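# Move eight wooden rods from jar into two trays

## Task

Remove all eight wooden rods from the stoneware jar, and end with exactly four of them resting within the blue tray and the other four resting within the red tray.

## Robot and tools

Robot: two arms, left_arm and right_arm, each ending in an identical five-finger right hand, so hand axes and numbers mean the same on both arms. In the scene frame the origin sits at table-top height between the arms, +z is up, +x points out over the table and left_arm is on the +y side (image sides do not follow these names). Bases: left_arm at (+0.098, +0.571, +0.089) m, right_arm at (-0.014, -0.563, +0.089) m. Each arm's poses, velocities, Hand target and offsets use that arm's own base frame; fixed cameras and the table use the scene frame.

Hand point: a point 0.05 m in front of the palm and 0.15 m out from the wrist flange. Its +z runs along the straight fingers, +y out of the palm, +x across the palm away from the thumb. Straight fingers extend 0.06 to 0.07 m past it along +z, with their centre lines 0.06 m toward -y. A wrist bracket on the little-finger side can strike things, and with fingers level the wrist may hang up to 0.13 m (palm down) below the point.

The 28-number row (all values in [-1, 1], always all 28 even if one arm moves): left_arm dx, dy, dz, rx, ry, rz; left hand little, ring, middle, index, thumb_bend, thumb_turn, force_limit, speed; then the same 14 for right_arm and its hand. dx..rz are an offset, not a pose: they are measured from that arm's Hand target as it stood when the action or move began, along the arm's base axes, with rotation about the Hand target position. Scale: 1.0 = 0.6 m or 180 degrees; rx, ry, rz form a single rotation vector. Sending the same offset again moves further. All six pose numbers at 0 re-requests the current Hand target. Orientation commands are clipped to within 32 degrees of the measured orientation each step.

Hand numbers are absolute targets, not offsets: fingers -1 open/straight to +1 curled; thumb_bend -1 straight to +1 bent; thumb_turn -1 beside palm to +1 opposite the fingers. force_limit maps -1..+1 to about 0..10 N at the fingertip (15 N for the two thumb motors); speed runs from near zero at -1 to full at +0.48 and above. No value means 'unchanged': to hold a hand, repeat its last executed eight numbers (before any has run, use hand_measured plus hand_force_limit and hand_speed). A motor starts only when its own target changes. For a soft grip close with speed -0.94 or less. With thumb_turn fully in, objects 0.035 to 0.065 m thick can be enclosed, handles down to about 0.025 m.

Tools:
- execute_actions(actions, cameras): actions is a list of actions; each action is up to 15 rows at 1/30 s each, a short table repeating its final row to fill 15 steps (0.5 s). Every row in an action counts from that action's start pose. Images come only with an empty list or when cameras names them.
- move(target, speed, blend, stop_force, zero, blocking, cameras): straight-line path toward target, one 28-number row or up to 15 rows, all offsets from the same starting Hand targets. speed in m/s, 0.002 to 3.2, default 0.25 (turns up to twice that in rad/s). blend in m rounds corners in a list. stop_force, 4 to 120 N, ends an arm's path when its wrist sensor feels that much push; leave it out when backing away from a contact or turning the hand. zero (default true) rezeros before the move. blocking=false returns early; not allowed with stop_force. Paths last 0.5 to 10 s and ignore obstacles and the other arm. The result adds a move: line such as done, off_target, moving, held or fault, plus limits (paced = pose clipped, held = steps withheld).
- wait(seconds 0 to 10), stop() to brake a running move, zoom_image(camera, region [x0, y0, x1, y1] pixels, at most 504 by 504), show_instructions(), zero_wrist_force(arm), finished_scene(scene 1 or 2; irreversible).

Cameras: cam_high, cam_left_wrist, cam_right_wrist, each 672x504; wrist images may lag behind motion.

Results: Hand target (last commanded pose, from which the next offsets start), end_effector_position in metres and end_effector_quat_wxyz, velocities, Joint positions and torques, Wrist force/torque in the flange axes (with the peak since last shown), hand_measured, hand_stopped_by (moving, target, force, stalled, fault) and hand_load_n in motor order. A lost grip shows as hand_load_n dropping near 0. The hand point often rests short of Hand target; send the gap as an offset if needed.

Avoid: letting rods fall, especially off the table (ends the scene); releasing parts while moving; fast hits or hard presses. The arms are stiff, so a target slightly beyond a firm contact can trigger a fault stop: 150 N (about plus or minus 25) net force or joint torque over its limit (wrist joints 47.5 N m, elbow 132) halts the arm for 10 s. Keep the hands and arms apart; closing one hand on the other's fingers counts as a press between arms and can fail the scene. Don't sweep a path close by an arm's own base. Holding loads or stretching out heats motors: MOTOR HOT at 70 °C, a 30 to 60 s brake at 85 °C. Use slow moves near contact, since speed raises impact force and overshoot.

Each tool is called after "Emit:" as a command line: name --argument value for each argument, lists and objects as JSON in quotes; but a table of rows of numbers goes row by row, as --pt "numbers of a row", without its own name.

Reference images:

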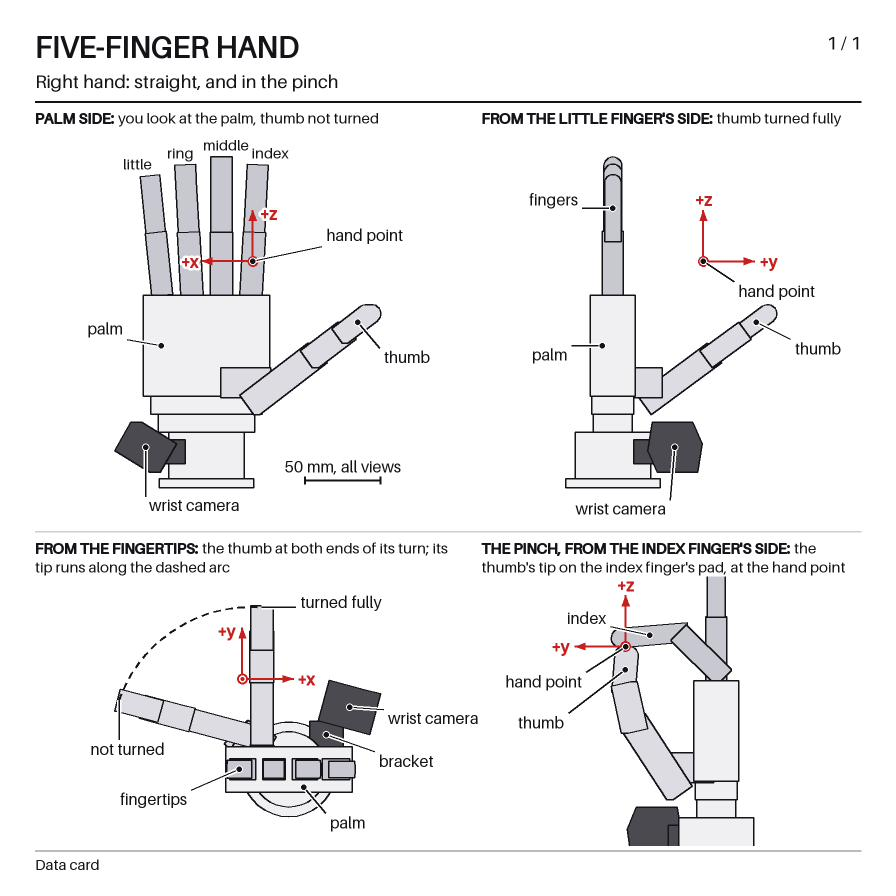

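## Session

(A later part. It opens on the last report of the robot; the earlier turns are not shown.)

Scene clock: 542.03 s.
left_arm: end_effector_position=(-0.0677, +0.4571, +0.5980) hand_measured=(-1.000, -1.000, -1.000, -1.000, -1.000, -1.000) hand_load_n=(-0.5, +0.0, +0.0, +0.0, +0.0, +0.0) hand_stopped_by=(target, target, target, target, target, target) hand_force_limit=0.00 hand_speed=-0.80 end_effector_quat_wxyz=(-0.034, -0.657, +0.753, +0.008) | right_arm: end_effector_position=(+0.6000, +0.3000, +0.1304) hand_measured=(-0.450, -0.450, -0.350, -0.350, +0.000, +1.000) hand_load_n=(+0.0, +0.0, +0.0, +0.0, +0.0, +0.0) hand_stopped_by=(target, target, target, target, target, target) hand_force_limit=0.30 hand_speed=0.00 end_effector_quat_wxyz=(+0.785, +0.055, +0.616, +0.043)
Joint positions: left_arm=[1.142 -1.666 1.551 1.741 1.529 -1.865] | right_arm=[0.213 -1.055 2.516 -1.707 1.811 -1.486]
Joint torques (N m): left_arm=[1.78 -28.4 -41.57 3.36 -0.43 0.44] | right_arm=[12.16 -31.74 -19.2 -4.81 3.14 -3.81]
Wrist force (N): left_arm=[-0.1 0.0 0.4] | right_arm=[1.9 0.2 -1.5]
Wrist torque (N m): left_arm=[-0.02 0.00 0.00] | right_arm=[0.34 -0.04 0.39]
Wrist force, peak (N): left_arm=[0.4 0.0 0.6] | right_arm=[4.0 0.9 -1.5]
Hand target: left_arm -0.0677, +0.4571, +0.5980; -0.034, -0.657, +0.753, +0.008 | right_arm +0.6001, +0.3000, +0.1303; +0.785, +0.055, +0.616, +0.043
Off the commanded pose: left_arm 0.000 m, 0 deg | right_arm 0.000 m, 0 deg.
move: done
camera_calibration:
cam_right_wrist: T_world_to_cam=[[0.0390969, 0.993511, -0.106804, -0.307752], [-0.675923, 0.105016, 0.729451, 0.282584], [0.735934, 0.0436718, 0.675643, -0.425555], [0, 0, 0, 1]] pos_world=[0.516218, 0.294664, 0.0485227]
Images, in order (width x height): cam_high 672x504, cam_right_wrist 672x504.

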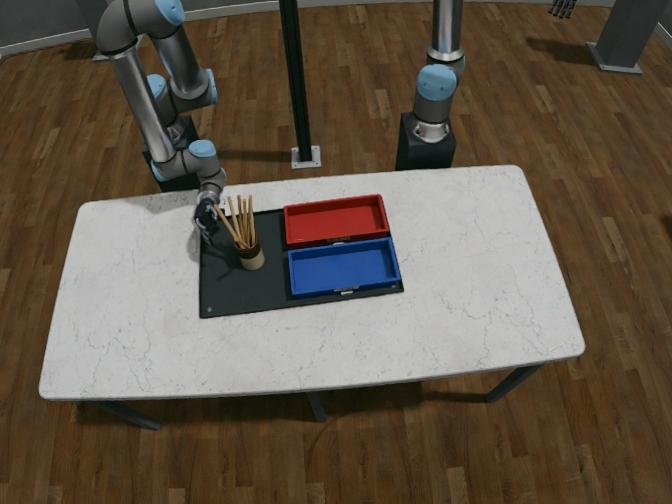

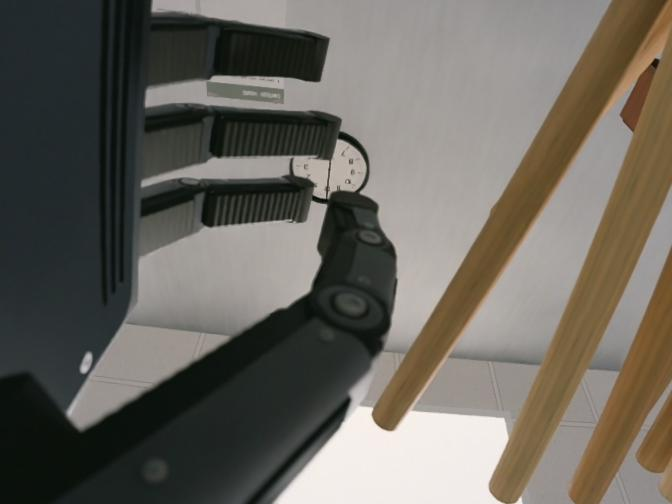

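Emit:
move --pt "0 0 0 0 0 0 -1 -1 -1 -1 -1 -1 0 -0.8 0.0049 0.0747 0.0118 0 0 0 -0.45 -0.45 -0.35 -0.35 0 1 0.3 0.0" --pt "0 0 0 0 0 0 -1 -1 -1 -1 -1 -1 0 -0.8 0.0049 0.0747 0.0118 0 0 0 -0.35 -0.25 0.6 0.6 0 1 0.35 -0.4" --speed 0.25 --cameras '["cam_right_wrist"]'

Scene clock: 563.00 s.
left_arm: end_effector_position=(-0.0677, +0.4571, +0.5980) hand_measured=(-1.000, -1.000, -1.000, -1.000, -1.000, -1.000) hand_load_n=(+0.0, +0.0, +0.0, +0.0, +0.0, +0.0) hand_stopped_by=(target, target, target, target, target, target) hand_force_limit=0.00 hand_speed=-0.80 end_effector_quat_wxyz=(-0.034, -0.657, +0.753, +0.008) | right_arm: end_effector_position=(+0.6030, +0.3449, +0.1374) hand_measured=(-0.350, -0.250, +0.070, +0.074, -0.002, +1.000) hand_load_n=(+0.0, -0.5, +15.0, +18.5, +6.5, +0.0) hand_stopped_by=(target, target, force, force, target, target) hand_force_limit=0.35 hand_speed=-0.40 end_effector_quat_wxyz=(+0.785, +0.055, +0.616, +0.043)
Joint positions: left_arm=[1.142 -1.666 1.551 1.741 1.529 -1.865] | right_arm=[0.317 -1.061 2.461 -1.653 1.912 -1.513]
Joint torques (N m): left_arm=[0.66 -26.57 -40.99 3.35 -0.54 0.7] | right_arm=[12.06 -69.07 -18.27 -0.75 2.75 -3.87]
Wrist force (N): left_arm=[-0.1 -0.1 0.4] | right_arm=[1.2 -0.6 -1.5]
Wrist torque (N m): left_arm=[-0.03 0.00 -0.01] | right_arm=[0.16 0.11 0.23]
Wrist force, peak (N): left_arm=[0.4 0.3 0.4] | right_arm=[2.1 -0.6 -1.5]
Hand target: left_arm -0.0677, +0.4571, +0.5980; -0.034, -0.657, +0.753, +0.008 | right_arm +0.6030, +0.3449, +0.1374; +0.785, +0.055, +0.616, +0.043
Off the commanded pose: left_arm 0.000 m, 0 deg | right_arm 0.000 m, 0 deg.
move: done
camera_calibration:
cam_right_wrist: T_world_to_cam=[[0.0392494, 0.993505, -0.106801, -0.351796], [-0.676014, 0.105112, 0.729354, 0.274738], [0.735843, 0.0435724, 0.675749, -0.434445], [0, 0, 0, 1]] pos_world=[0.519218, 0.339563, 0.0556229]
Images, in order (width x height): cam_right_wrist 672x504.

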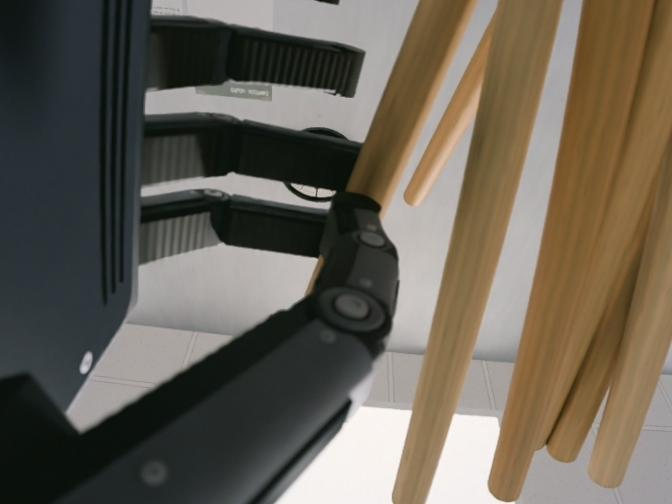

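Emit:
move --pt "0 0 0 0 0 0 -1 -1 -1 -1 -1 -1 0 -0.8 -0.042 -0.023 0.208 0 0 0 -0.35 -0.25 0.6 0.6 0 1 0.35 -0.4" --pt "0 0 0 0 0 0 -1 -1 -1 -1 -1 -1 0 -0.8 -0.042 -0.025 0.354 -0.3046 0.1117 0.0897 -0.35 -0.25 0.6 0.6 0 1 0.35 -0.4" --pt "0 0 0 0 0 0 -1 -1 -1 -1 -1 -1 0 -0.8 -0.122 0.358 0.271 -0.6092 0.2234 0.1794 -0.35 -0.25 0.6 0.6 0 1 0.35 -0.4" --pt "0 0 0 0 0 0 -1 -1 -1 -1 -1 -1 0 -0.8 -0.1667 0.722 -0.179 -0.6092 0.2234 0.1794 -0.35 -0.25 0.6 0.6 0 1 0.35 -0.4" --pt "0 0 0 0 0 0 -1 -1 -1 -1 -1 -1 0 -0.8 -0.1667 0.722 -0.3207 -0.6092 0.2234 0.1794 -0.35 -0.25 0.6 0.6 0 1 0.35 -0.4" --pt "0 0 0 0 0 0 -1 -1 -1 -1 -1 -1 0 -0.8 -0.1667 0.722 -0.3207 -0.6092 0.2234 0.1794 -0.45 -0.45 -0.35 -0.35 0 1 0.3 0.0" --pt "0 0 0 0 0 0 -1 -1 -1 -1 -1 -1 0 -0.8 -0.1667 0.7 -0.045 -0.6092 0.2234 0.1794 -0.45 -0.45 -0.35 -0.35 0 1 0.3 0.0" --pt "0 0 0 0 0 0 -1 -1 -1 -1 -1 -1 0 -0.8 -0.122 0.342 0.371 -0.6092 0.2234 0.1794 -0.45 -0.45 -0.35 -0.35 0 1 0.3 0.0" --pt "0 0 0 0 0 0 -1 -1 -1 -1 -1 -1 0 -0.8 -0.088 -0.208 0.271 0 0 0 -0.45 -0.45 -0.35 -0.35 0 1 0.3 0.0" --pt "0 0 0 0 0 0 -1 -1 -1 -1 -1 -1 0 -0.8 -0.025 -0.045 -0.012 0 0 0 -0.45 -0.45 -0.35 -0.35 0 1 0.3 0.0" --speed '[0.35, 0.6, 0.8, 0.7, 0.25, 0.1, 0.5, 0.8, 0.9, 0.5]' --blend '[0.02, 0.05, 0.08, 0.03, 0, 0, 0.03, 0.1, 0.06, 0]' --cameras '["cam_high", "cam_right_wrist"]'

Emit:
zoom_image --camera "cam_high" --region '[190, 180, 400, 310]'

Emit:
zoom_image --camera "cam_right_wrist" --region '[360, 130, 600, 440]'

Scene clock: 598.47 s.
left_arm: end_effector_position=(-0.0677, +0.4571, +0.5980) hand_measured=(-1.000, -1.000, -1.000, -1.000, -1.000, -1.000) hand_load_n=(+0.0, +0.0, +0.5, +0.0, +0.0, +0.0) hand_stopped_by=(target, target, target, target, target, target) hand_force_limit=0.00 hand_speed=-0.80 end_effector_quat_wxyz=(-0.034, -0.657, +0.753, +0.008) | right_arm: end_effector_position=(+0.5880, +0.3178, +0.1303) hand_measured=(-0.450, -0.450, -0.350, -0.350, +0.000, +1.000) hand_load_n=(+0.0, +0.0, +0.0, +0.5, +0.5, +0.0) hand_stopped_by=(target, target, target, target, target, target) hand_force_limit=0.30 hand_speed=0.00 end_effector_quat_wxyz=(+0.785, +0.055, +0.616, +0.043)
Joint positions: left_arm=[1.142 -1.666 1.551 1.741 1.529 -1.865] | right_arm=[0.264 -1.054 2.515 -1.709 1.861 -1.499]
Joint torques (N m): left_arm=[1.88 -28.13 -41.38 3.3 -0.38 0.63] | right_arm=[11.19 -30.93 -19.37 -4.97 3.32 -3.76]
Wrist force (N): left_arm=[0.0 0.0 0.2] | right_arm=[1.8 -0.3 -1.3]
Wrist torque (N m): left_arm=[-0.01 -0.01 0.00] | right_arm=[0.21 -0.07 0.38]
Wrist force, peak (N): left_arm=[0.3 0.1 0.7] | right_arm=[3.8 0.9 -1.3]
Hand target: left_arm -0.0677, +0.4571, +0.5980; -0.034, -0.657, +0.753, +0.008 | right_arm +0.5880, +0.3179, +0.1302; +0.785, +0.055, +0.616, +0.043
Off the commanded pose: left_arm 0.000 m, 0 deg | right_arm 0.000 m, 0 deg.
move: done
camera_calibration:
cam_right_wrist: T_world_to_cam=[[0.0390969, 0.993511, -0.106804, -0.324974], [-0.675923, 0.105016, 0.729451, 0.272609], [0.735934, 0.0436718, 0.675643, -0.41736], [0, 0, 0, 1]] pos_world=[0.504118, 0.312464, 0.0484227]
Images, in order (width x height): cam_high 672x504, cam_right_wrist 672x504.

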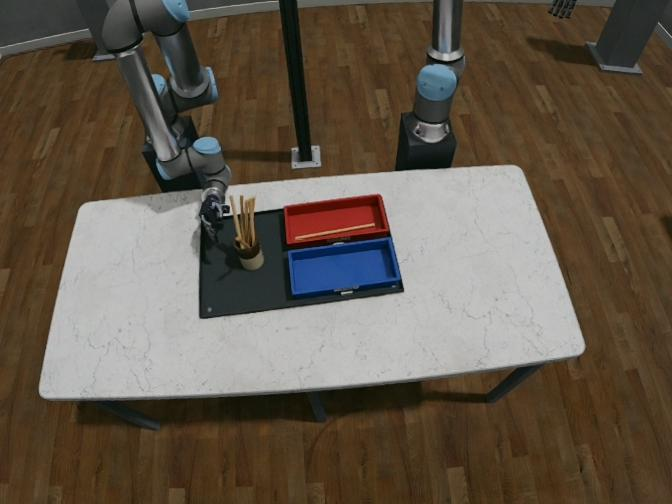

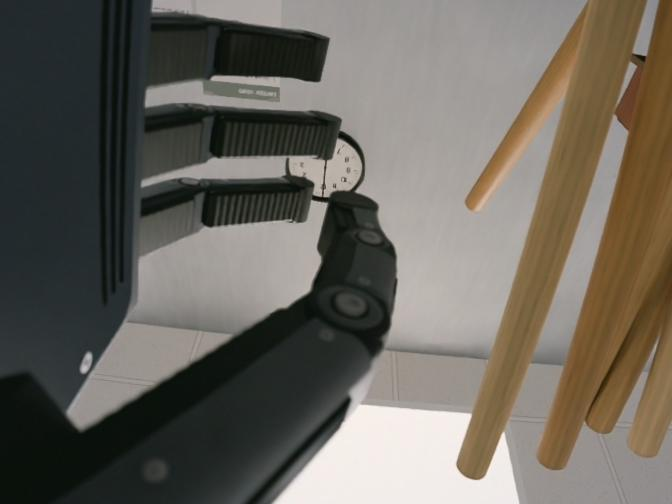

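Scaled by 2.400.

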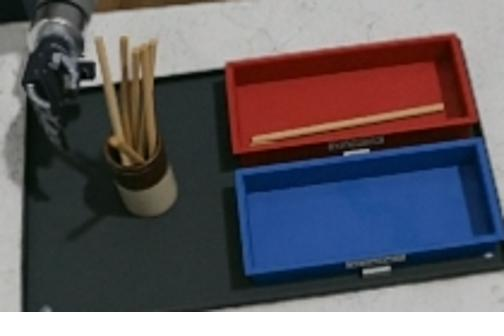

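Scaled by 1.626.

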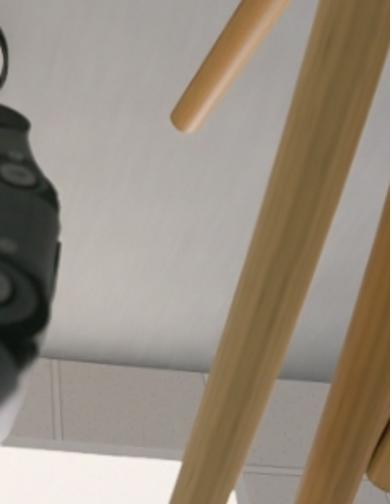

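Emit:
move --pt "0 0 0 0 0 0 -1 -1 -1 -1 -1 -1 0 -0.8 -0.029 0.0342 -0.0098 -0.0663 0.0023 -0.0162 -0.45 -0.45 -0.35 -0.35 0 1 0.3 0.0" --pt "0 0 0 0 0 0 -1 -1 -1 -1 -1 -1 0 -0.8 -0.0265 0.0825 -0.013 -0.0663 0.0023 -0.0162 -0.45 -0.45 -0.35 -0.35 0 1 0.3 0.0" --pt "0 0 0 0 0 0 -1 -1 -1 -1 -1 -1 0 -0.8 -0.0265 0.0825 -0.013 -0.0663 0.0023 -0.0162 -0.35 -0.25 0.6 0.6 0 1 0.35 -0.4" --speed 0.25 --blend '[0.008, 0, 0]' --cameras '["cam_right_wrist"]'

Scene clock: 621.37 s.
left_arm: end_effector_position=(-0.0677, +0.4571, +0.5980) hand_measured=(-1.000, -1.000, -1.000, -1.000, -1.000, -1.000) hand_load_n=(+0.0, +0.0, +0.0, +0.0, +0.0, -0.5) hand_stopped_by=(target, target, target, target, target, target) hand_force_limit=0.00 hand_speed=-0.80 end_effector_quat_wxyz=(-0.034, -0.657, +0.753, +0.008) | right_arm: end_effector_position=(+0.5721, +0.3674, +0.1224) hand_measured=(-0.350, -0.250, +0.246, +0.250, +0.000, +1.000) hand_load_n=(+0.0, +0.0, +14.0, +11.5, +2.0, -0.5) hand_stopped_by=(target, target, force, force, target, target) hand_force_limit=0.35 hand_speed=-0.40 end_effector_quat_wxyz=(+0.785, -0.011, +0.618, -0.041)
Joint positions: left_arm=[1.142 -1.666 1.551 1.741 1.529 -1.865] | right_arm=[0.38 -1.06 2.49 -1.689 1.973 -1.744]
Joint torques (N m): left_arm=[1.93 -28.17 -41.89 3.2 -0.54 0.42] | right_arm=[11.56 -32.85 -19.19 -0.84 2.47 -3.86]
Wrist force (N): left_arm=[0.2 0.1 0.3] | right_arm=[1.6 0.2 -1.6]
Wrist torque (N m): left_arm=[0.00 -0.04 0.02] | right_arm=[0.19 0.08 0.42]
Wrist force, peak (N): left_arm=[0.5 0.2 0.5] | right_arm=[1.4 -1.2 -2.2]
Hand target: left_arm -0.0677, +0.4571, +0.5980; -0.034, -0.657, +0.753, +0.008 | right_arm +0.5721, +0.3674, +0.1224; +0.785, -0.011, +0.618, -0.041
Off the commanded pose: left_arm 0.000 m, 0 deg | right_arm 0.000 m, 0 deg.
move: done
camera_calibration:
cam_right_wrist: T_world_to_cam=[[0.0872851, 0.946681, -0.310123, -0.359915], [-0.660767, 0.28799, 0.693144, 0.190979], [0.745499, 0.144418, 0.650672, -0.441997], [0, 0, 0, 1]] pos_world=[0.487116, 0.349557, 0.0436014]
Images, in order (width x height): cam_right_wrist 672x504.

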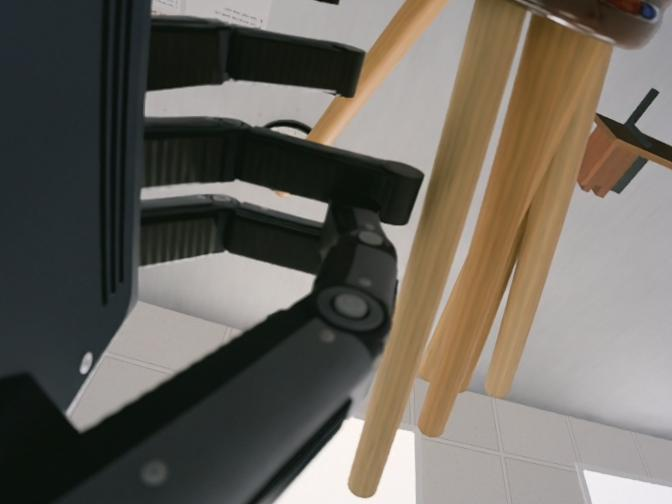

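Emit:
move --pt "0 0 0 0 0 0 -1 -1 -1 -1 -1 -1 0 -0.8 0 0 0 0 0 0 -0.45 -0.45 -0.35 -0.35 0 1 0.3 0.3" --pt "0 0 0 0 0 0 -1 -1 -1 -1 -1 -1 0 -0.8 -0.0178 -0.0327 -0.0017 -0.0378 0.0013 -0.0092 -0.45 -0.45 -0.35 -0.35 0 1 0.3 0.3" --speed 0.2 --cameras '["cam_right_wrist"]'

Emit:
zoom_image --camera "cam_right_wrist" --region '[360, 60, 600, 370]'

Scene clock: 636.67 s.
left_arm: end_effector_position=(-0.0677, +0.4571, +0.5980) hand_measured=(-1.000, -1.000, -1.000, -1.000, -1.000, -1.000) hand_load_n=(+0.0, +0.0, +0.0, +0.5, +0.0, +0.0) hand_stopped_by=(target, target, target, target, target, target) hand_force_limit=0.00 hand_speed=-0.80 end_effector_quat_wxyz=(-0.034, -0.657, +0.753, +0.008) | right_arm: end_effector_position=(+0.5614, +0.3478, +0.1214) hand_measured=(-0.450, -0.450, -0.350, -0.350, +0.000, +1.000) hand_load_n=(+0.0, +0.0, +0.0, -0.5, +0.0, +0.0) hand_stopped_by=(target, target, target, target, target, target) hand_force_limit=0.30 hand_speed=0.30 end_effector_quat_wxyz=(+0.781, -0.048, +0.616, -0.089)
Joint positions: left_arm=[1.142 -1.666 1.551 1.741 1.529 -1.865] | right_arm=[0.339 -1.088 2.538 -1.705 1.933 -1.855]
Joint torques (N m): left_arm=[1.15 -28.21 -41.49 3.13 -0.35 0.63] | right_arm=[-9.29 -67.45 4.55 -4.79 -3.36 -4.29]
Wrist force (N): left_arm=[0.3 0.1 0.3] | right_arm=[1.4 0.3 -2.0]
Wrist torque (N m): left_arm=[0.00 -0.06 0.03] | right_arm=[0.27 0.09 0.39]
Wrist force, peak (N): left_arm=[0.5 0.4 0.3] | right_arm=[1.3 0.6 -2.4]
Hand target: left_arm -0.0677, +0.4571, +0.5980; -0.034, -0.657, +0.753, +0.008 | right_arm +0.5614, +0.3477, +0.1214; +0.781, -0.049, +0.616, -0.089
Off the commanded pose: left_arm 0.000 m, 0 deg | right_arm 0.000 m, 0 deg.
move: done
camera_calibration:
cam_right_wrist: T_world_to_cam=[[0.112464, 0.900525, -0.420007, -0.325492], [-0.648276, 0.386836, 0.655817, 0.153442], [0.753054, 0.198525, 0.627294, -0.45074], [0, 0, 0, 1]] pos_world=[0.47551, 0.32324, 0.0454084]
Images, in order (width x height): cam_right_wrist 672x504.

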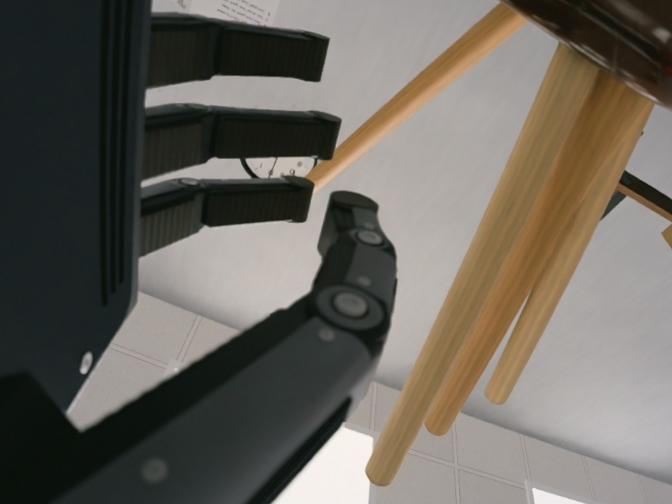

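Scaled by 1.626.

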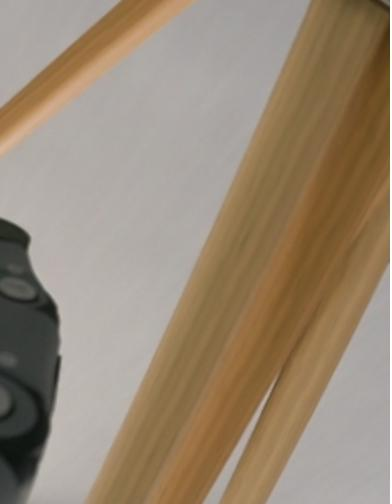

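Emit:
move --target '[0,0,0,0,0,0,-1,-1,-1,-1,-1,-1,0,-0.8,-0.0057,0.0493,-0.0117,0,0,0,-0.45,-0.45,-0.35,-0.35,0,1,0.3,0.3]' --speed 0.15 --cameras '["cam_right_wrist"]'

Scene clock: 647.20 s.
left_arm: end_effector_position=(-0.0677, +0.4571, +0.5980) hand_measured=(-1.000, -1.000, -1.000, -1.000, -1.000, -1.000) hand_load_n=(+0.0, +0.0, +0.0, +0.0, +0.0, +0.0) hand_stopped_by=(target, target, target, target, target, target) hand_force_limit=0.00 hand_speed=-0.80 end_effector_quat_wxyz=(-0.034, -0.657, +0.753, +0.008) | right_arm: end_effector_position=(+0.5580, +0.3772, +0.1144) hand_measured=(-0.450, -0.450, -0.350, -0.350, +0.000, +1.000) hand_load_n=(+0.0, +0.0, +0.0, +0.0, +0.5, +0.0) hand_stopped_by=(target, target, target, target, target, target) hand_force_limit=0.30 hand_speed=0.30 end_effector_quat_wxyz=(+0.781, -0.049, +0.616, -0.089)
Joint positions: left_arm=[1.142 -1.666 1.551 1.741 1.529 -1.865] | right_arm=[0.411 -1.061 2.502 -1.704 2.003 -1.875]
Joint torques (N m): left_arm=[1.35 -29.38 -41.78 3.12 -0.29 0.63] | right_arm=[9.79 -33.19 -19.6 -0.68 3.06 -3.76]
Wrist force (N): left_arm=[-0.1 0.1 0.2] | right_arm=[1.4 0.4 -2.1]
Wrist torque (N m): left_arm=[0.00 0.00 0.00] | right_arm=[0.22 0.03 0.41]
Wrist force, peak (N): left_arm=[0.5 0.3 0.2] | right_arm=[1.5 1.2 -2.3]
Hand target: left_arm -0.0677, +0.4571, +0.5980; -0.034, -0.657, +0.753, +0.008 | right_arm +0.5580, +0.3773, +0.1144; +0.781, -0.049, +0.616, -0.089
Off the commanded pose: left_arm 0.000 m, 0 deg | right_arm 0.000 m, 0 deg.
move: done
camera_calibration:
cam_right_wrist: T_world_to_cam=[[0.112439, 0.900396, -0.420292, -0.354414], [-0.648258, 0.387033, 0.655719, 0.144315], [0.753073, 0.198729, 0.627206, -0.449766], [0, 0, 0, 1]] pos_world=[0.47211, 0.35264, 0.0385085]
Images, in order (width x height): cam_right_wrist 672x504.

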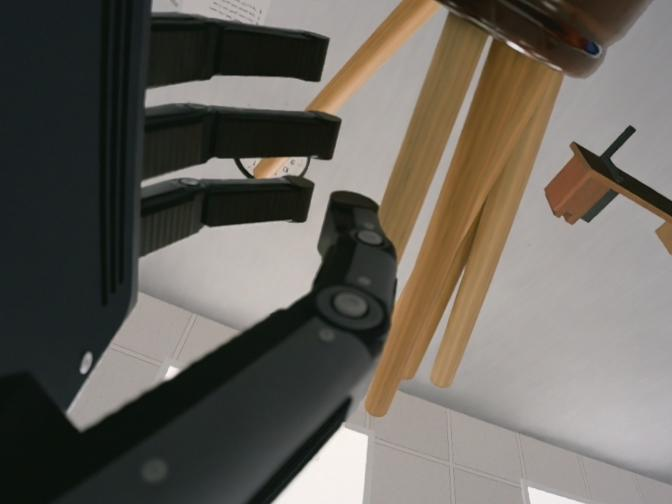

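Emit:
zoom_image --camera "cam_right_wrist" --region '[320, 0, 560, 310]'

Scaled by 1.626.

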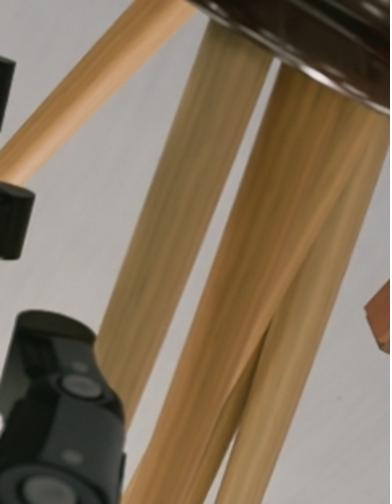

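Emit:
move --pt "0 0 0 0 0 0 -1 -1 -1 -1 -1 -1 0 -0.8 0.0117 0.0242 -0.0023 0 0 0 -0.45 -0.45 -0.35 -0.35 0 1 0.3 0.3" --pt "0 0 0 0 0 0 -1 -1 -1 -1 -1 -1 0 -0.8 0.0117 0.0242 -0.0023 0 0 0 -0.35 -0.25 0.6 0.6 0 1 0.35 -0.4" --speed 0.15 --cameras '["cam_right_wrist"]'

Scene clock: 663.60 s.
left_arm: end_effector_position=(-0.0677, +0.4571, +0.5980) hand_measured=(-1.000, -1.000, -1.000, -1.000, -1.000, -1.000) hand_load_n=(+0.0, +0.0, +0.0, +0.5, +0.0, +0.0) hand_stopped_by=(target, target, target, target, target, target) hand_force_limit=0.00 hand_speed=-0.80 end_effector_quat_wxyz=(-0.034, -0.657, +0.753, +0.008) | right_arm: end_effector_position=(+0.5651, +0.3919, +0.1130) hand_measured=(-0.350, -0.250, +0.030, +0.084, +0.000, +1.000) hand_load_n=(-0.5, +0.0, +4.0, +12.5, +2.0, +0.0) hand_stopped_by=(target, target, force, force, target, target) hand_force_limit=0.35 hand_speed=-0.40 end_effector_quat_wxyz=(+0.781, -0.049, +0.616, -0.089)
Joint positions: left_arm=[1.142 -1.666 1.551 1.741 1.529 -1.865] | right_arm=[0.437 -1.051 2.472 -1.688 2.028 -1.883]
Joint torques (N m): left_arm=[1.78 -28.07 -41.54 3 -0.49 0.54] | right_arm=[11.1 -33.71 -11.83 -0.3 2.4 -4.07]
Wrist force (N): left_arm=[0.2 -0.2 0.4] | right_arm=[-7.9 -1.7 1.9]
Wrist torque (N m): left_arm=[-0.05 -0.04 0.01] | right_arm=[0.31 -0.25 0.28]
Wrist force, peak (N): left_arm=[-0.3 0.2 0.6] | right_arm=[-8.5 -1.9 1.9]
Hand target: left_arm -0.0677, +0.4571, +0.5980; -0.034, -0.657, +0.753, +0.008 | right_arm +0.5650, +0.3918, +0.1130; +0.781, -0.049, +0.616, -0.089
Off the commanded pose: left_arm 0.000 m, 0 deg | right_arm 0.000 m, 0 deg.
move: done
camera_calibration:
cam_right_wrist: T_world_to_cam=[[0.112507, 0.90039, -0.420286, -0.369056], [-0.648351, 0.387046, 0.655619, 0.144125], [0.752983, 0.198731, 0.627314, -0.457042], [0, 0, 0, 1]] pos_world=[0.47911, 0.36734, 0.0371086]
Images, in order (width x height): cam_right_wrist 672x504.

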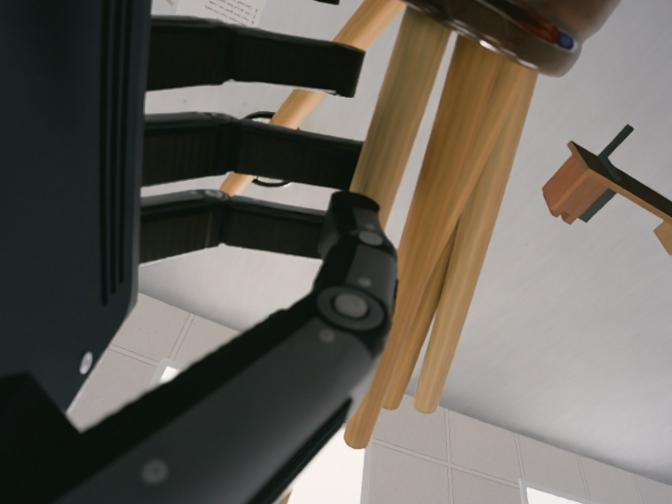

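Emit:
move --pt "0 0 0 0 0 0 -1 -1 -1 -1 -1 -1 0 -0.8 -0.067 0 0.217 0 0 0 -0.35 -0.25 0.6 0.6 0 1 0.35 -0.4" --pt "0 0 0 0 0 0 -1 -1 -1 -1 -1 -1 0 -0.8 -0.075 -0.05 0.395 -0.234 0.149 0.0517 -0.35 -0.25 0.6 0.6 0 1 0.35 -0.4" --pt "0 0 0 0 0 0 -1 -1 -1 -1 -1 -1 0 -0.8 -0.075 0.28 0.328 -0.468 0.298 0.1033 -0.35 -0.25 0.6 0.6 0 1 0.35 -0.4" --pt "0 0 0 0 0 0 -1 -1 -1 -1 -1 -1 0 -0.8 -0.103 0.615 -0.138 -0.468 0.298 0.1033 -0.35 -0.25 0.6 0.6 0 1 0.35 -0.4" --pt "0 0 0 0 0 0 -1 -1 -1 -1 -1 -1 0 -0.8 -0.103 0.615 -0.28 -0.468 0.298 0.1033 -0.35 -0.25 0.6 0.6 0 1 0.35 -0.4" --pt "0 0 0 0 0 0 -1 -1 -1 -1 -1 -1 0 -0.8 -0.103 0.615 -0.28 -0.468 0.298 0.1033 -0.45 -0.45 -0.35 -0.35 0 1 0.3 0.0" --pt "0 0 0 0 0 0 -1 -1 -1 -1 -1 -1 0 -0.8 -0.103 0.597 -0.005 -0.468 0.298 0.1033 -0.45 -0.45 -0.35 -0.35 0 1 0.3 0.0" --pt "0 0 0 0 0 0 -1 -1 -1 -1 -1 -1 0 -0.8 -0.075 0.28 0.41 -0.468 0.298 0.1033 -0.45 -0.45 -0.35 -0.35 0 1 0.3 0.0" --pt "0 0 0 0 0 0 -1 -1 -1 -1 -1 -1 0 -0.8 -0.108 -0.27 0.312 0 0 0 -0.45 -0.45 -0.35 -0.35 0 1 0.3 0.0" --pt "0 0 0 0 0 0 -1 -1 -1 -1 -1 -1 0 -0.8 -0.03 -0.058 0.04 0 0 0 -0.45 -0.45 -0.35 -0.35 0 1 0.3 0.0" --speed '[0.35, 0.6, 0.8, 0.7, 0.25, 0.1, 0.5, 0.8, 0.9, 0.5]' --blend '[0.02, 0.05, 0.08, 0.03, 0, 0, 0.03, 0.1, 0.06, 0]' --cameras '["cam_high", "cam_right_wrist"]'

Emit:
zoom_image --camera "cam_high" --region '[190, 180, 400, 310]'

Emit:
zoom_image --camera "cam_right_wrist" --region '[360, 100, 600, 410]'

Scene clock: 707.67 s.
left_arm: end_effector_position=(-0.0677, +0.4571, +0.5980) hand_measured=(-1.000, -1.000, -1.000, -1.000, -1.000, -1.000) hand_load_n=(+0.0, +0.0, +0.0, +0.0, +0.0, +0.0) hand_stopped_by=(target, target, target, target, target, target) hand_force_limit=0.00 hand_speed=-0.80 end_effector_quat_wxyz=(-0.034, -0.657, +0.753, +0.008) | right_arm: end_effector_position=(+0.5470, +0.3570, +0.1370) hand_measured=(-0.450, -0.450, -0.350, -0.350, +0.000, +1.000) hand_load_n=(-0.5, -0.5, +0.0, +0.0, +0.0, +0.0) hand_stopped_by=(target, target, target, target, target, target) hand_force_limit=0.30 hand_speed=0.00 end_effector_quat_wxyz=(+0.781, -0.049, +0.616, -0.089)
Joint positions: left_arm=[1.142 -1.666 1.551 1.741 1.529 -1.865] | right_arm=[0.374 -1.135 2.547 -1.671 1.968 -1.865]
Joint torques (N m): left_arm=[1.6 -30.05 -41.23 3.14 -0.25 0.83] | right_arm=[12.19 -27.18 -20.9 -4.28 3.23 -3.5]
Wrist force (N): left_arm=[0.2 0.2 0.2] | right_arm=[2.4 -0.2 -1.3]
Wrist torque (N m): left_arm=[0.02 -0.03 0.02] | right_arm=[0.06 -0.07 0.38]
Wrist force, peak (N): left_arm=[0.1 0.3 0.7] | right_arm=[-8.2 -1.6 2.1]
Hand target: left_arm -0.0677, +0.4571, +0.5980; -0.034, -0.657, +0.753, +0.008 | right_arm +0.5470, +0.3570, +0.1370; +0.781, -0.049, +0.616, -0.089
Off the commanded pose: left_arm 0.000 m, 0 deg | right_arm 0.000 m, 0 deg.
move: done
camera_calibration:
cam_right_wrist: T_world_to_cam=[[0.112311, 0.900379, -0.420362, -0.325422], [-0.648193, 0.387024, 0.655789, 0.130152], [0.753148, 0.198823, 0.627086, -0.451701], [0, 0, 0, 1]] pos_world=[0.46111, 0.33244, 0.0611083]
Images, in order (width x height): cam_high 672x504, cam_right_wrist 672x504.

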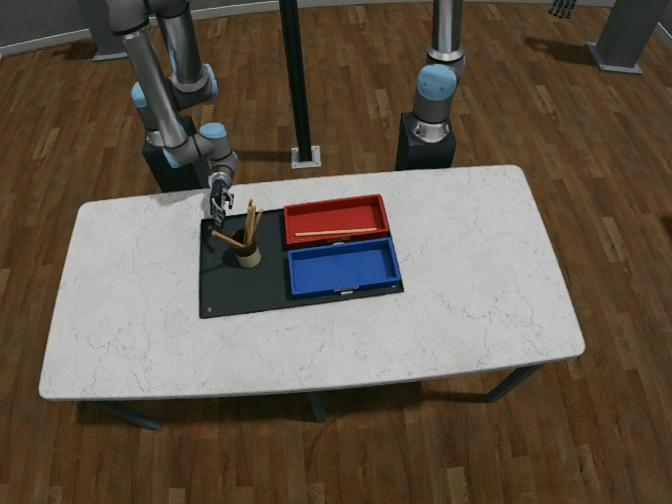

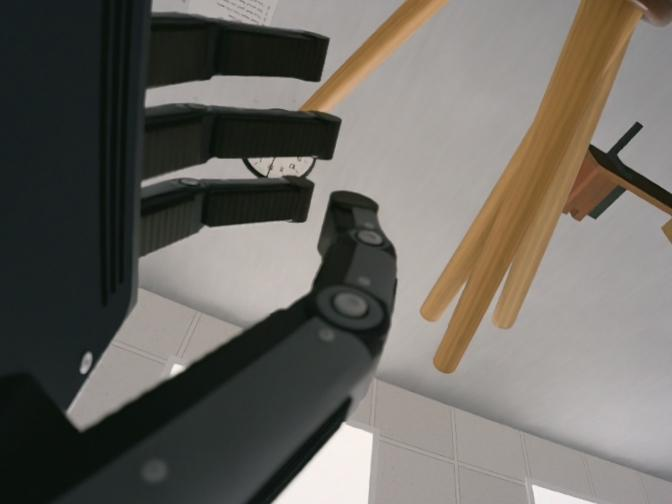

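Scaled by 2.400.

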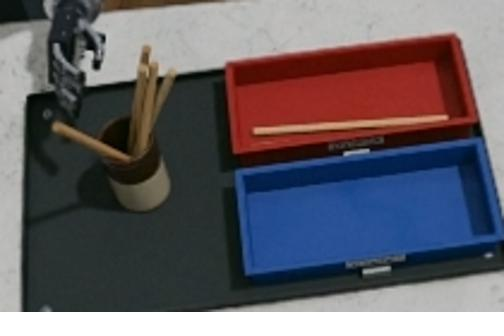

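Scaled by 1.626.

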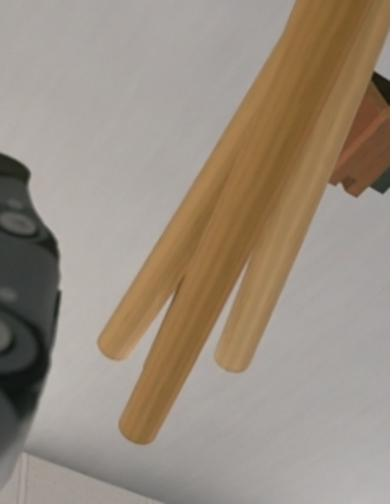

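Emit:
zoom_image --camera "cam_high" --region '[280, 190, 400, 250]'

Emit:
zoom_image --camera "cam_high" --region '[190, 180, 290, 280]'

Scaled by 4.200.

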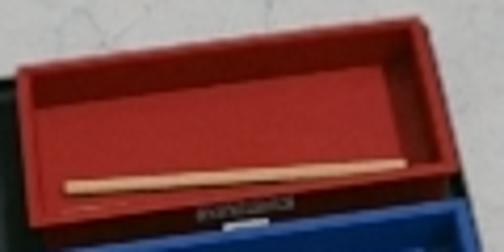

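Scaled by 5.040.

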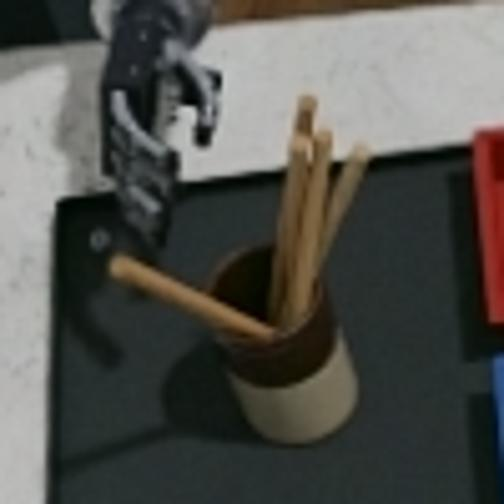

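Emit:
zoom_image --camera "cam_right_wrist" --region '[280, 0, 480, 140]'

Scaled by 2.520.

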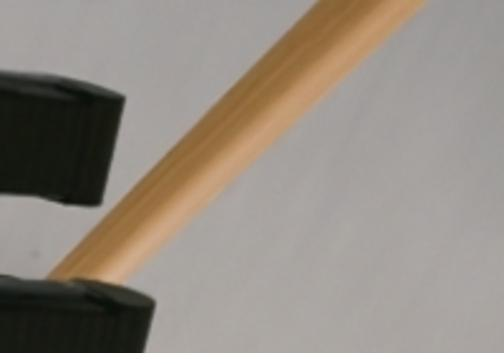

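Emit:
move --target '[0,0,0,0,0,0,-1,-1,-1,-1,-1,-1,0,-0.8,0.1743,-0.1008,-0.0548,0.1554,0.1412,0.0322,-0.45,-0.45,-0.35,-0.35,0,1,0.3,0.0]' --speed 0.4 --cameras '["cam_right_wrist"]'

Emit:
zoom_image --camera "cam_right_wrist" --region '[360, 60, 600, 370]'

Scene clock: 762.50 s.
left_arm: end_effector_position=(-0.0677, +0.4571, +0.5980) hand_measured=(-1.000, -1.000, -1.000, -1.000, -1.000, -1.000) hand_load_n=(+0.0, +0.0, +0.0, +0.0, +0.0, +0.0) hand_stopped_by=(target, target, target, target, target, target) hand_force_limit=0.00 hand_speed=-0.80 end_effector_quat_wxyz=(-0.034, -0.657, +0.753, +0.008) | right_arm: end_effector_position=(+0.6516, +0.2966, +0.1041) hand_measured=(-0.450, -0.450, -0.350, -0.350, +0.000, +1.000) hand_load_n=(+0.0, -0.5, +0.0, +0.0, +0.0, +0.0) hand_stopped_by=(target, target, target, target, target, target) hand_force_limit=0.30 hand_speed=0.00 end_effector_quat_wxyz=(+0.620, +0.091, +0.771, +0.113)
Joint positions: left_arm=[1.142 -1.666 1.551 1.741 1.529 -1.865] | right_arm=[0.143 -1.217 2.382 -0.958 1.65 -1.256]
Joint torques (N m): left_arm=[1.66 -28.27 -41.58 2.83 -0.45 0.63] | right_arm=[-8.02 -68.41 -29.78 1.07 -3.41 3.72]
Wrist force (N): left_arm=[0.2 0.1 0.2] | right_arm=[3.1 -0.9 -0.6]
Wrist torque (N m): left_arm=[0.01 -0.03 0.01] | right_arm=[0.08 -0.27 0.20]
Wrist force, peak (N): left_arm=[0.2 0.5 0.5] | right_arm=[3.3 -0.9 -0.6]
Hand target: left_arm -0.0677, +0.4571, +0.5980; -0.034, -0.657, +0.753, +0.008 | right_arm +0.6516, +0.2966, +0.1041; +0.620, +0.091, +0.771, +0.113
Off the commanded pose: left_arm 0.000 m, 0 deg | right_arm 0.000 m, 0 deg.
move: done
camera_calibration:
cam_right_wrist: T_world_to_cam=[[-0.0720308, 0.996091, 0.0511357, -0.25396], [-0.294427, -0.0702192, 0.953091, 0.117038], [0.952956, 0.0535962, 0.298334, -0.550625], [0, 0, 0, 1]] pos_world=[0.540887, 0.290696, 0.0657084]
Images, in order (width x height): cam_right_wrist 672x504.

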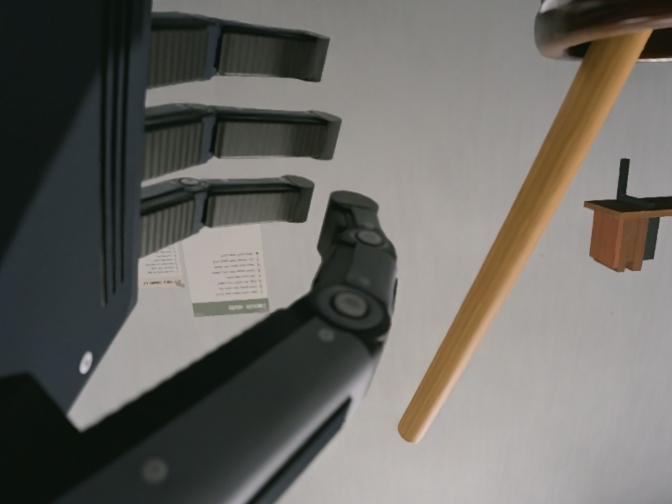

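Scaled by 1.626.

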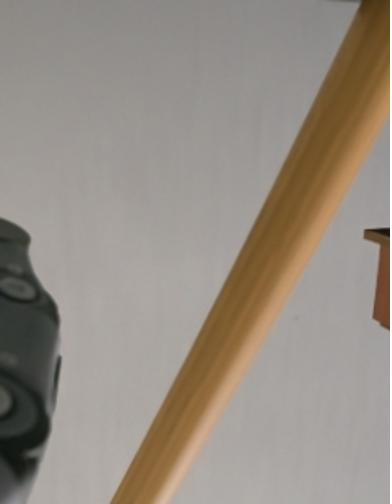

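Emit:
move --pt "0 0 0 0 0 0 -1 -1 -1 -1 -1 -1 0 -0.8 0.01 0.0885 0.0175 -0.0217 -0.0014 0.0046 -0.45 -0.45 -0.35 -0.35 0 1 0.3 0.0" --pt "0 0 0 0 0 0 -1 -1 -1 -1 -1 -1 0 -0.8 0.01 0.0885 0.0175 -0.0217 -0.0014 0.0046 -0.35 -0.25 0.6 0.6 0 1 0.35 -0.4" --speed 0.2 --cameras '["cam_right_wrist"]'

Scene clock: 781.10 s.
left_arm: end_effector_position=(-0.0677, +0.4571, +0.5980) hand_measured=(-1.000, -1.000, -1.000, -1.000, -1.000, -1.000) hand_load_n=(+0.0, +0.0, +0.0, +0.0, +0.0, +0.0) hand_stopped_by=(target, target, target, target, target, target) hand_force_limit=0.00 hand_speed=-0.80 end_effector_quat_wxyz=(-0.034, -0.657, +0.753, +0.008) | right_arm: end_effector_position=(+0.6576, +0.3497, +0.1146) hand_measured=(-0.350, -0.250, +0.246, +0.250, +0.000, +1.000) hand_load_n=(+0.0, +0.5, +14.0, +11.0, +2.0, -0.5) hand_stopped_by=(target, target, force, force, target, target) hand_force_limit=0.35 hand_speed=-0.40 end_effector_quat_wxyz=(+0.624, +0.064, +0.774, +0.091)
Joint positions: left_arm=[1.142 -1.666 1.551 1.741 1.529 -1.865] | right_arm=[0.254 -1.21 2.313 -0.892 1.758 -1.303]
Joint torques (N m): left_arm=[2.1 -28.2 -41.02 3.07 -0.49 0.65] | right_arm=[11.55 -33.23 -30.31 0.99 3.13 -3.66]
Wrist force (N): left_arm=[0.4 0.1 0.2] | right_arm=[2.7 -0.7 -0.4]
Wrist torque (N m): left_arm=[0.01 -0.06 0.03] | right_arm=[0.05 -0.17 0.33]
Wrist force, peak (N): left_arm=[0.2 0.1 0.6] | right_arm=[3.4 -1.7 -0.7]
Hand target: left_arm -0.0677, +0.4571, +0.5980; -0.034, -0.657, +0.753, +0.008 | right_arm +0.6576, +0.3497, +0.1146; +0.624, +0.064, +0.774, +0.091
Off the commanded pose: left_arm 0.000 m, 0 deg | right_arm 0.000 m, 0 deg.
move: done
camera_calibration:
cam_right_wrist: T_world_to_cam=[[-0.0866313, 0.996096, -0.0169577, -0.289502], [-0.297804, -0.00964933, 0.954578, 0.0934383], [0.950688, 0.0877465, 0.297477, -0.572785], [0, 0, 0, 1]] pos_world=[0.547286, 0.339533, 0.0762869]
Images, in order (width x height): cam_right_wrist 672x504.

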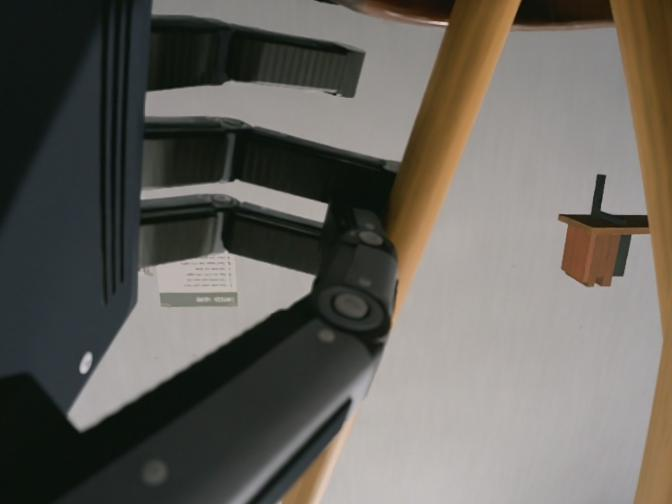

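Emit:
move --pt "0 0 0 0 0 0 -1 -1 -1 -1 -1 -1 0 -0.8 0 0 0 0 0 0 -0.45 -0.45 -0.35 -0.35 0 1 0.3 0.3" --pt "0 0 0 0 0 0 -1 -1 -1 -1 -1 -1 0 -0.8 -0.0258 -0.0115 0.0033 0 0 0 -0.45 -0.45 -0.35 -0.35 0 1 0.3 0.3" --speed 0.15 --cameras '["cam_right_wrist"]'

Emit:
zoom_image --camera "cam_right_wrist" --region '[340, 0, 580, 310]'

Scene clock: 792.10 s.
left_arm: end_effector_position=(-0.0677, +0.4571, +0.5980) hand_measured=(-1.000, -1.000, -1.000, -1.000, -1.000, -1.000) hand_load_n=(+0.0, +0.0, +0.0, +0.0, +0.0, +0.0) hand_stopped_by=(target, target, target, target, target, target) hand_force_limit=0.00 hand_speed=-0.80 end_effector_quat_wxyz=(-0.034, -0.657, +0.753, +0.008) | right_arm: end_effector_position=(+0.6423, +0.3428, +0.1166) hand_measured=(-0.450, -0.450, -0.350, -0.350, +0.000, +1.000) hand_load_n=(+0.0, +0.0, +0.0, +0.0, +0.0, +0.0) hand_stopped_by=(target, target, target, target, target, target) hand_force_limit=0.30 hand_speed=0.30 end_effector_quat_wxyz=(+0.624, +0.064, +0.774, +0.091)
Joint positions: left_arm=[1.142 -1.666 1.551 1.741 1.529 -1.865] | right_arm=[0.247 -1.232 2.345 -0.902 1.752 -1.304]
Joint torques (N m): left_arm=[1.78 -27.14 -41.13 2.8 -0.55 0.75] | right_arm=[-9.1 -70.11 -7.89 -3.24 -3.21 -3.79]
Wrist force (N): left_arm=[-0.1 0.0 0.1] | right_arm=[2.9 -0.5 -0.2]
Wrist torque (N m): left_arm=[-0.01 0.01 -0.01] | right_arm=[0.06 -0.19 0.34]
Wrist force, peak (N): left_arm=[0.2 0.4 0.6] | right_arm=[3.2 -0.6 -0.6]
Hand target: left_arm -0.0677, +0.4571, +0.5980; -0.034, -0.657, +0.753, +0.008 | right_arm +0.6421, +0.3428, +0.1166; +0.624, +0.064, +0.774, +0.091
Off the commanded pose: left_arm 0.000 m, 0 deg | right_arm 0.000 m, 0 deg.
move: done
camera_calibration:
cam_right_wrist: T_world_to_cam=[[-0.0866313, 0.996096, -0.0169577, -0.284028], [-0.297804, -0.00964933, 0.954578, 0.0868773], [0.950688, 0.0877465, 0.297477, -0.558143], [0, 0, 0, 1]] pos_world=[0.531886, 0.332733, 0.0782869]
Images, in order (width x height): cam_right_wrist 672x504.

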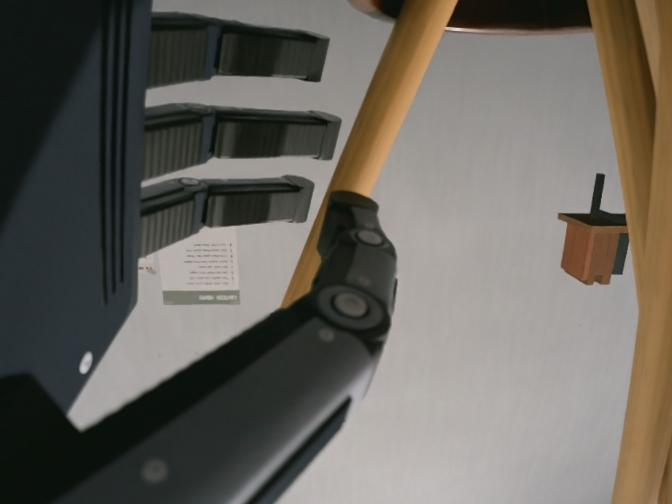

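Scaled by 1.626.

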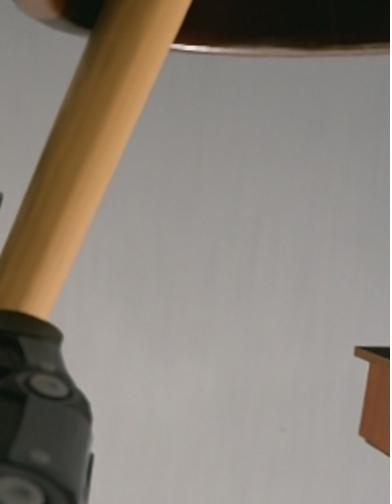

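Emit:
move --target '[0,0,0,0,0,0,-1,-1,-1,-1,-1,-1,0,-0.8,0,0,0,0,0,0,-0.35,-0.25,0.6,0.6,0,1,0.35,-0.4]' --cameras '["cam_right_wrist"]'

Scene clock: 801.43 s.
left_arm: end_effector_position=(-0.0677, +0.4571, +0.5980) hand_measured=(-1.000, -1.000, -1.000, -1.000, -1.000, -1.000) hand_load_n=(+0.0, +0.0, +0.0, +0.0, +0.0, +0.0) hand_stopped_by=(target, target, target, target, target, target) hand_force_limit=0.00 hand_speed=-0.80 end_effector_quat_wxyz=(-0.034, -0.657, +0.753, +0.008) | right_arm: end_effector_position=(+0.6421, +0.3428, +0.1166) hand_measured=(-0.350, -0.250, +0.084, +0.250, +0.000, +1.000) hand_load_n=(+0.0, +0.0, +0.0, +12.5, +1.5, -0.5) hand_stopped_by=(target, target, force, force, target, target) hand_force_limit=0.35 hand_speed=-0.40 end_effector_quat_wxyz=(+0.624, +0.064, +0.774, +0.091)
Joint positions: left_arm=[1.142 -1.666 1.551 1.741 1.529 -1.865] | right_arm=[0.247 -1.232 2.345 -0.902 1.752 -1.304]
Joint torques (N m): left_arm=[2.61 -28.11 -41.7 2.89 -0.62 0.65] | right_arm=[-6.49 -68.79 -9.04 -2.19 -1.46 -3.85]
Wrist force (N): left_arm=[0.0 0.2 0.4] | right_arm=[3.1 -0.5 -0.3]
Wrist torque (N m): left_arm=[0.00 -0.01 0.00] | right_arm=[0.06 -0.23 0.35]
Wrist force, peak (N): left_arm=[0.2 -0.1 0.6] | right_arm=[3.2 -0.3 -0.5]
Hand target: left_arm -0.0677, +0.4571, +0.5980; -0.034, -0.657, +0.753, +0.008 | right_arm +0.6421, +0.3428, +0.1166; +0.624, +0.064, +0.774, +0.091
Off the commanded pose: left_arm 0.000 m, 0 deg | right_arm 0.000 m, 0 deg.
move: done
camera_calibration:
cam_right_wrist: T_world_to_cam=[[-0.0866313, 0.996096, -0.0169577, -0.283937], [-0.297804, -0.00964933, 0.954578, 0.0868466], [0.950688, 0.0877465, 0.297477, -0.558039], [0, 0, 0, 1]] pos_world=[0.531786, 0.332633, 0.0782869]
Images, in order (width x height): cam_right_wrist 672x504.

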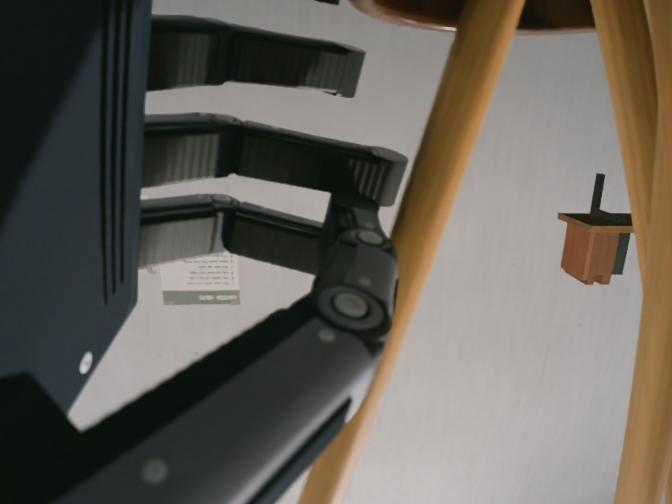

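Emit:
move --pt "0 0 0 0 0 0 -1 -1 -1 -1 -1 -1 0 -0.8 0.0004 -0.0244 -0.0055 0 0 0 -0.45 -0.45 -0.35 -0.35 0 1 0.3 0.4" --pt "0 0 0 0 0 0 -1 -1 -1 -1 -1 -1 0 -0.8 0.0199 -0.0233 -0.0096 0 0 0 -0.45 -0.45 -0.35 -0.35 0 1 0.3 0.4" --pt "0 0 0 0 0 0 -1 -1 -1 -1 -1 -1 0 -0.8 0.0195 0.0012 -0.0041 0 0 0 -0.45 -0.45 -0.35 -0.35 0 1 0.3 0.4" --speed 0.1 --blend '[0.004, 0.004, 0]' --cameras '["cam_right_wrist"]'

Emit:
zoom_image --camera "cam_right_wrist" --region '[300, 60, 500, 260]'

Scene clock: 816.40 s.
left_arm: end_effector_position=(-0.0677, +0.4571, +0.5980) hand_measured=(-1.000, -1.000, -1.000, -1.000, -1.000, -1.000) hand_load_n=(+0.0, +0.0, +0.0, +0.0, +0.0, +0.0) hand_stopped_by=(target, target, target, target, target, target) hand_force_limit=0.00 hand_speed=-0.80 end_effector_quat_wxyz=(-0.034, -0.657, +0.753, +0.008) | right_arm: end_effector_position=(+0.6538, +0.3433, +0.1141) hand_measured=(-0.450, -0.450, -0.350, -0.350, +0.000, +1.000) hand_load_n=(+0.0, +0.0, +0.0, +0.0, +0.0, +0.0) hand_stopped_by=(target, target, target, target, target, target) hand_force_limit=0.30 hand_speed=0.40 end_effector_quat_wxyz=(+0.624, +0.064, +0.774, +0.091)
Joint positions: left_arm=[1.142 -1.666 1.551 1.741 1.529 -1.865] | right_arm=[0.242 -1.217 2.326 -0.899 1.747 -1.305]
Joint torques (N m): left_arm=[0.43 -28.31 -41.7 2.79 -0.24 0.56] | right_arm=[12.39 -31.7 -31.29 1.39 3.25 3.73]
Wrist force (N): left_arm=[0.0 -0.1 0.2] | right_arm=[2.8 -0.8 -0.4]
Wrist torque (N m): left_arm=[-0.03 -0.01 0.00] | right_arm=[0.06 -0.17 0.15]
Wrist force, peak (N): left_arm=[0.3 0.2 0.5] | right_arm=[3.4 -1.4 -0.9]
Hand target: left_arm -0.0677, +0.4571, +0.5980; -0.034, -0.657, +0.753, +0.008 | right_arm +0.6538, +0.3435, +0.1141; +0.624, +0.064, +0.774, +0.091
Off the commanded pose: left_arm 0.000 m, 0 deg | right_arm 0.000 m, 0 deg.
move: done
camera_calibration:
cam_right_wrist: T_world_to_cam=[[-0.0866313, 0.996096, -0.0169577, -0.283573], [-0.297804, -0.00964933, 0.954578, 0.0926933], [0.950688, 0.0877465, 0.297477, -0.568376], [0, 0, 0, 1]] pos_world=[0.543386, 0.333233, 0.0757869]
Images, in order (width x height): cam_right_wrist 672x504.

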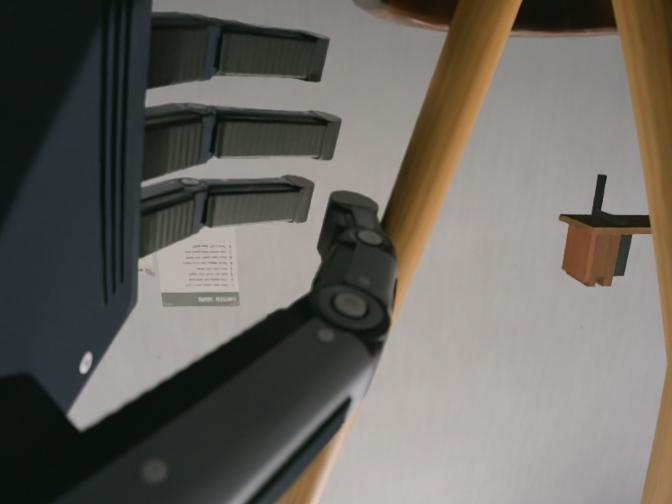

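Scaled by 2.520.

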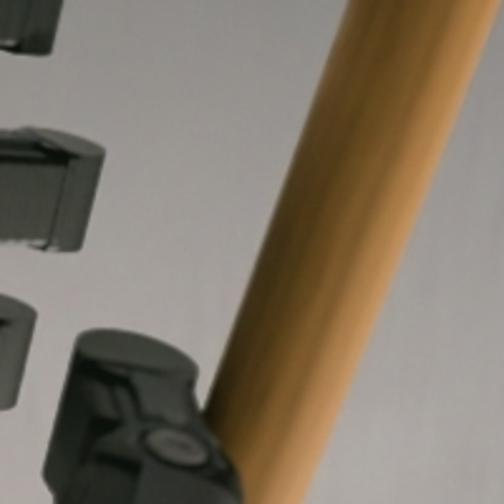

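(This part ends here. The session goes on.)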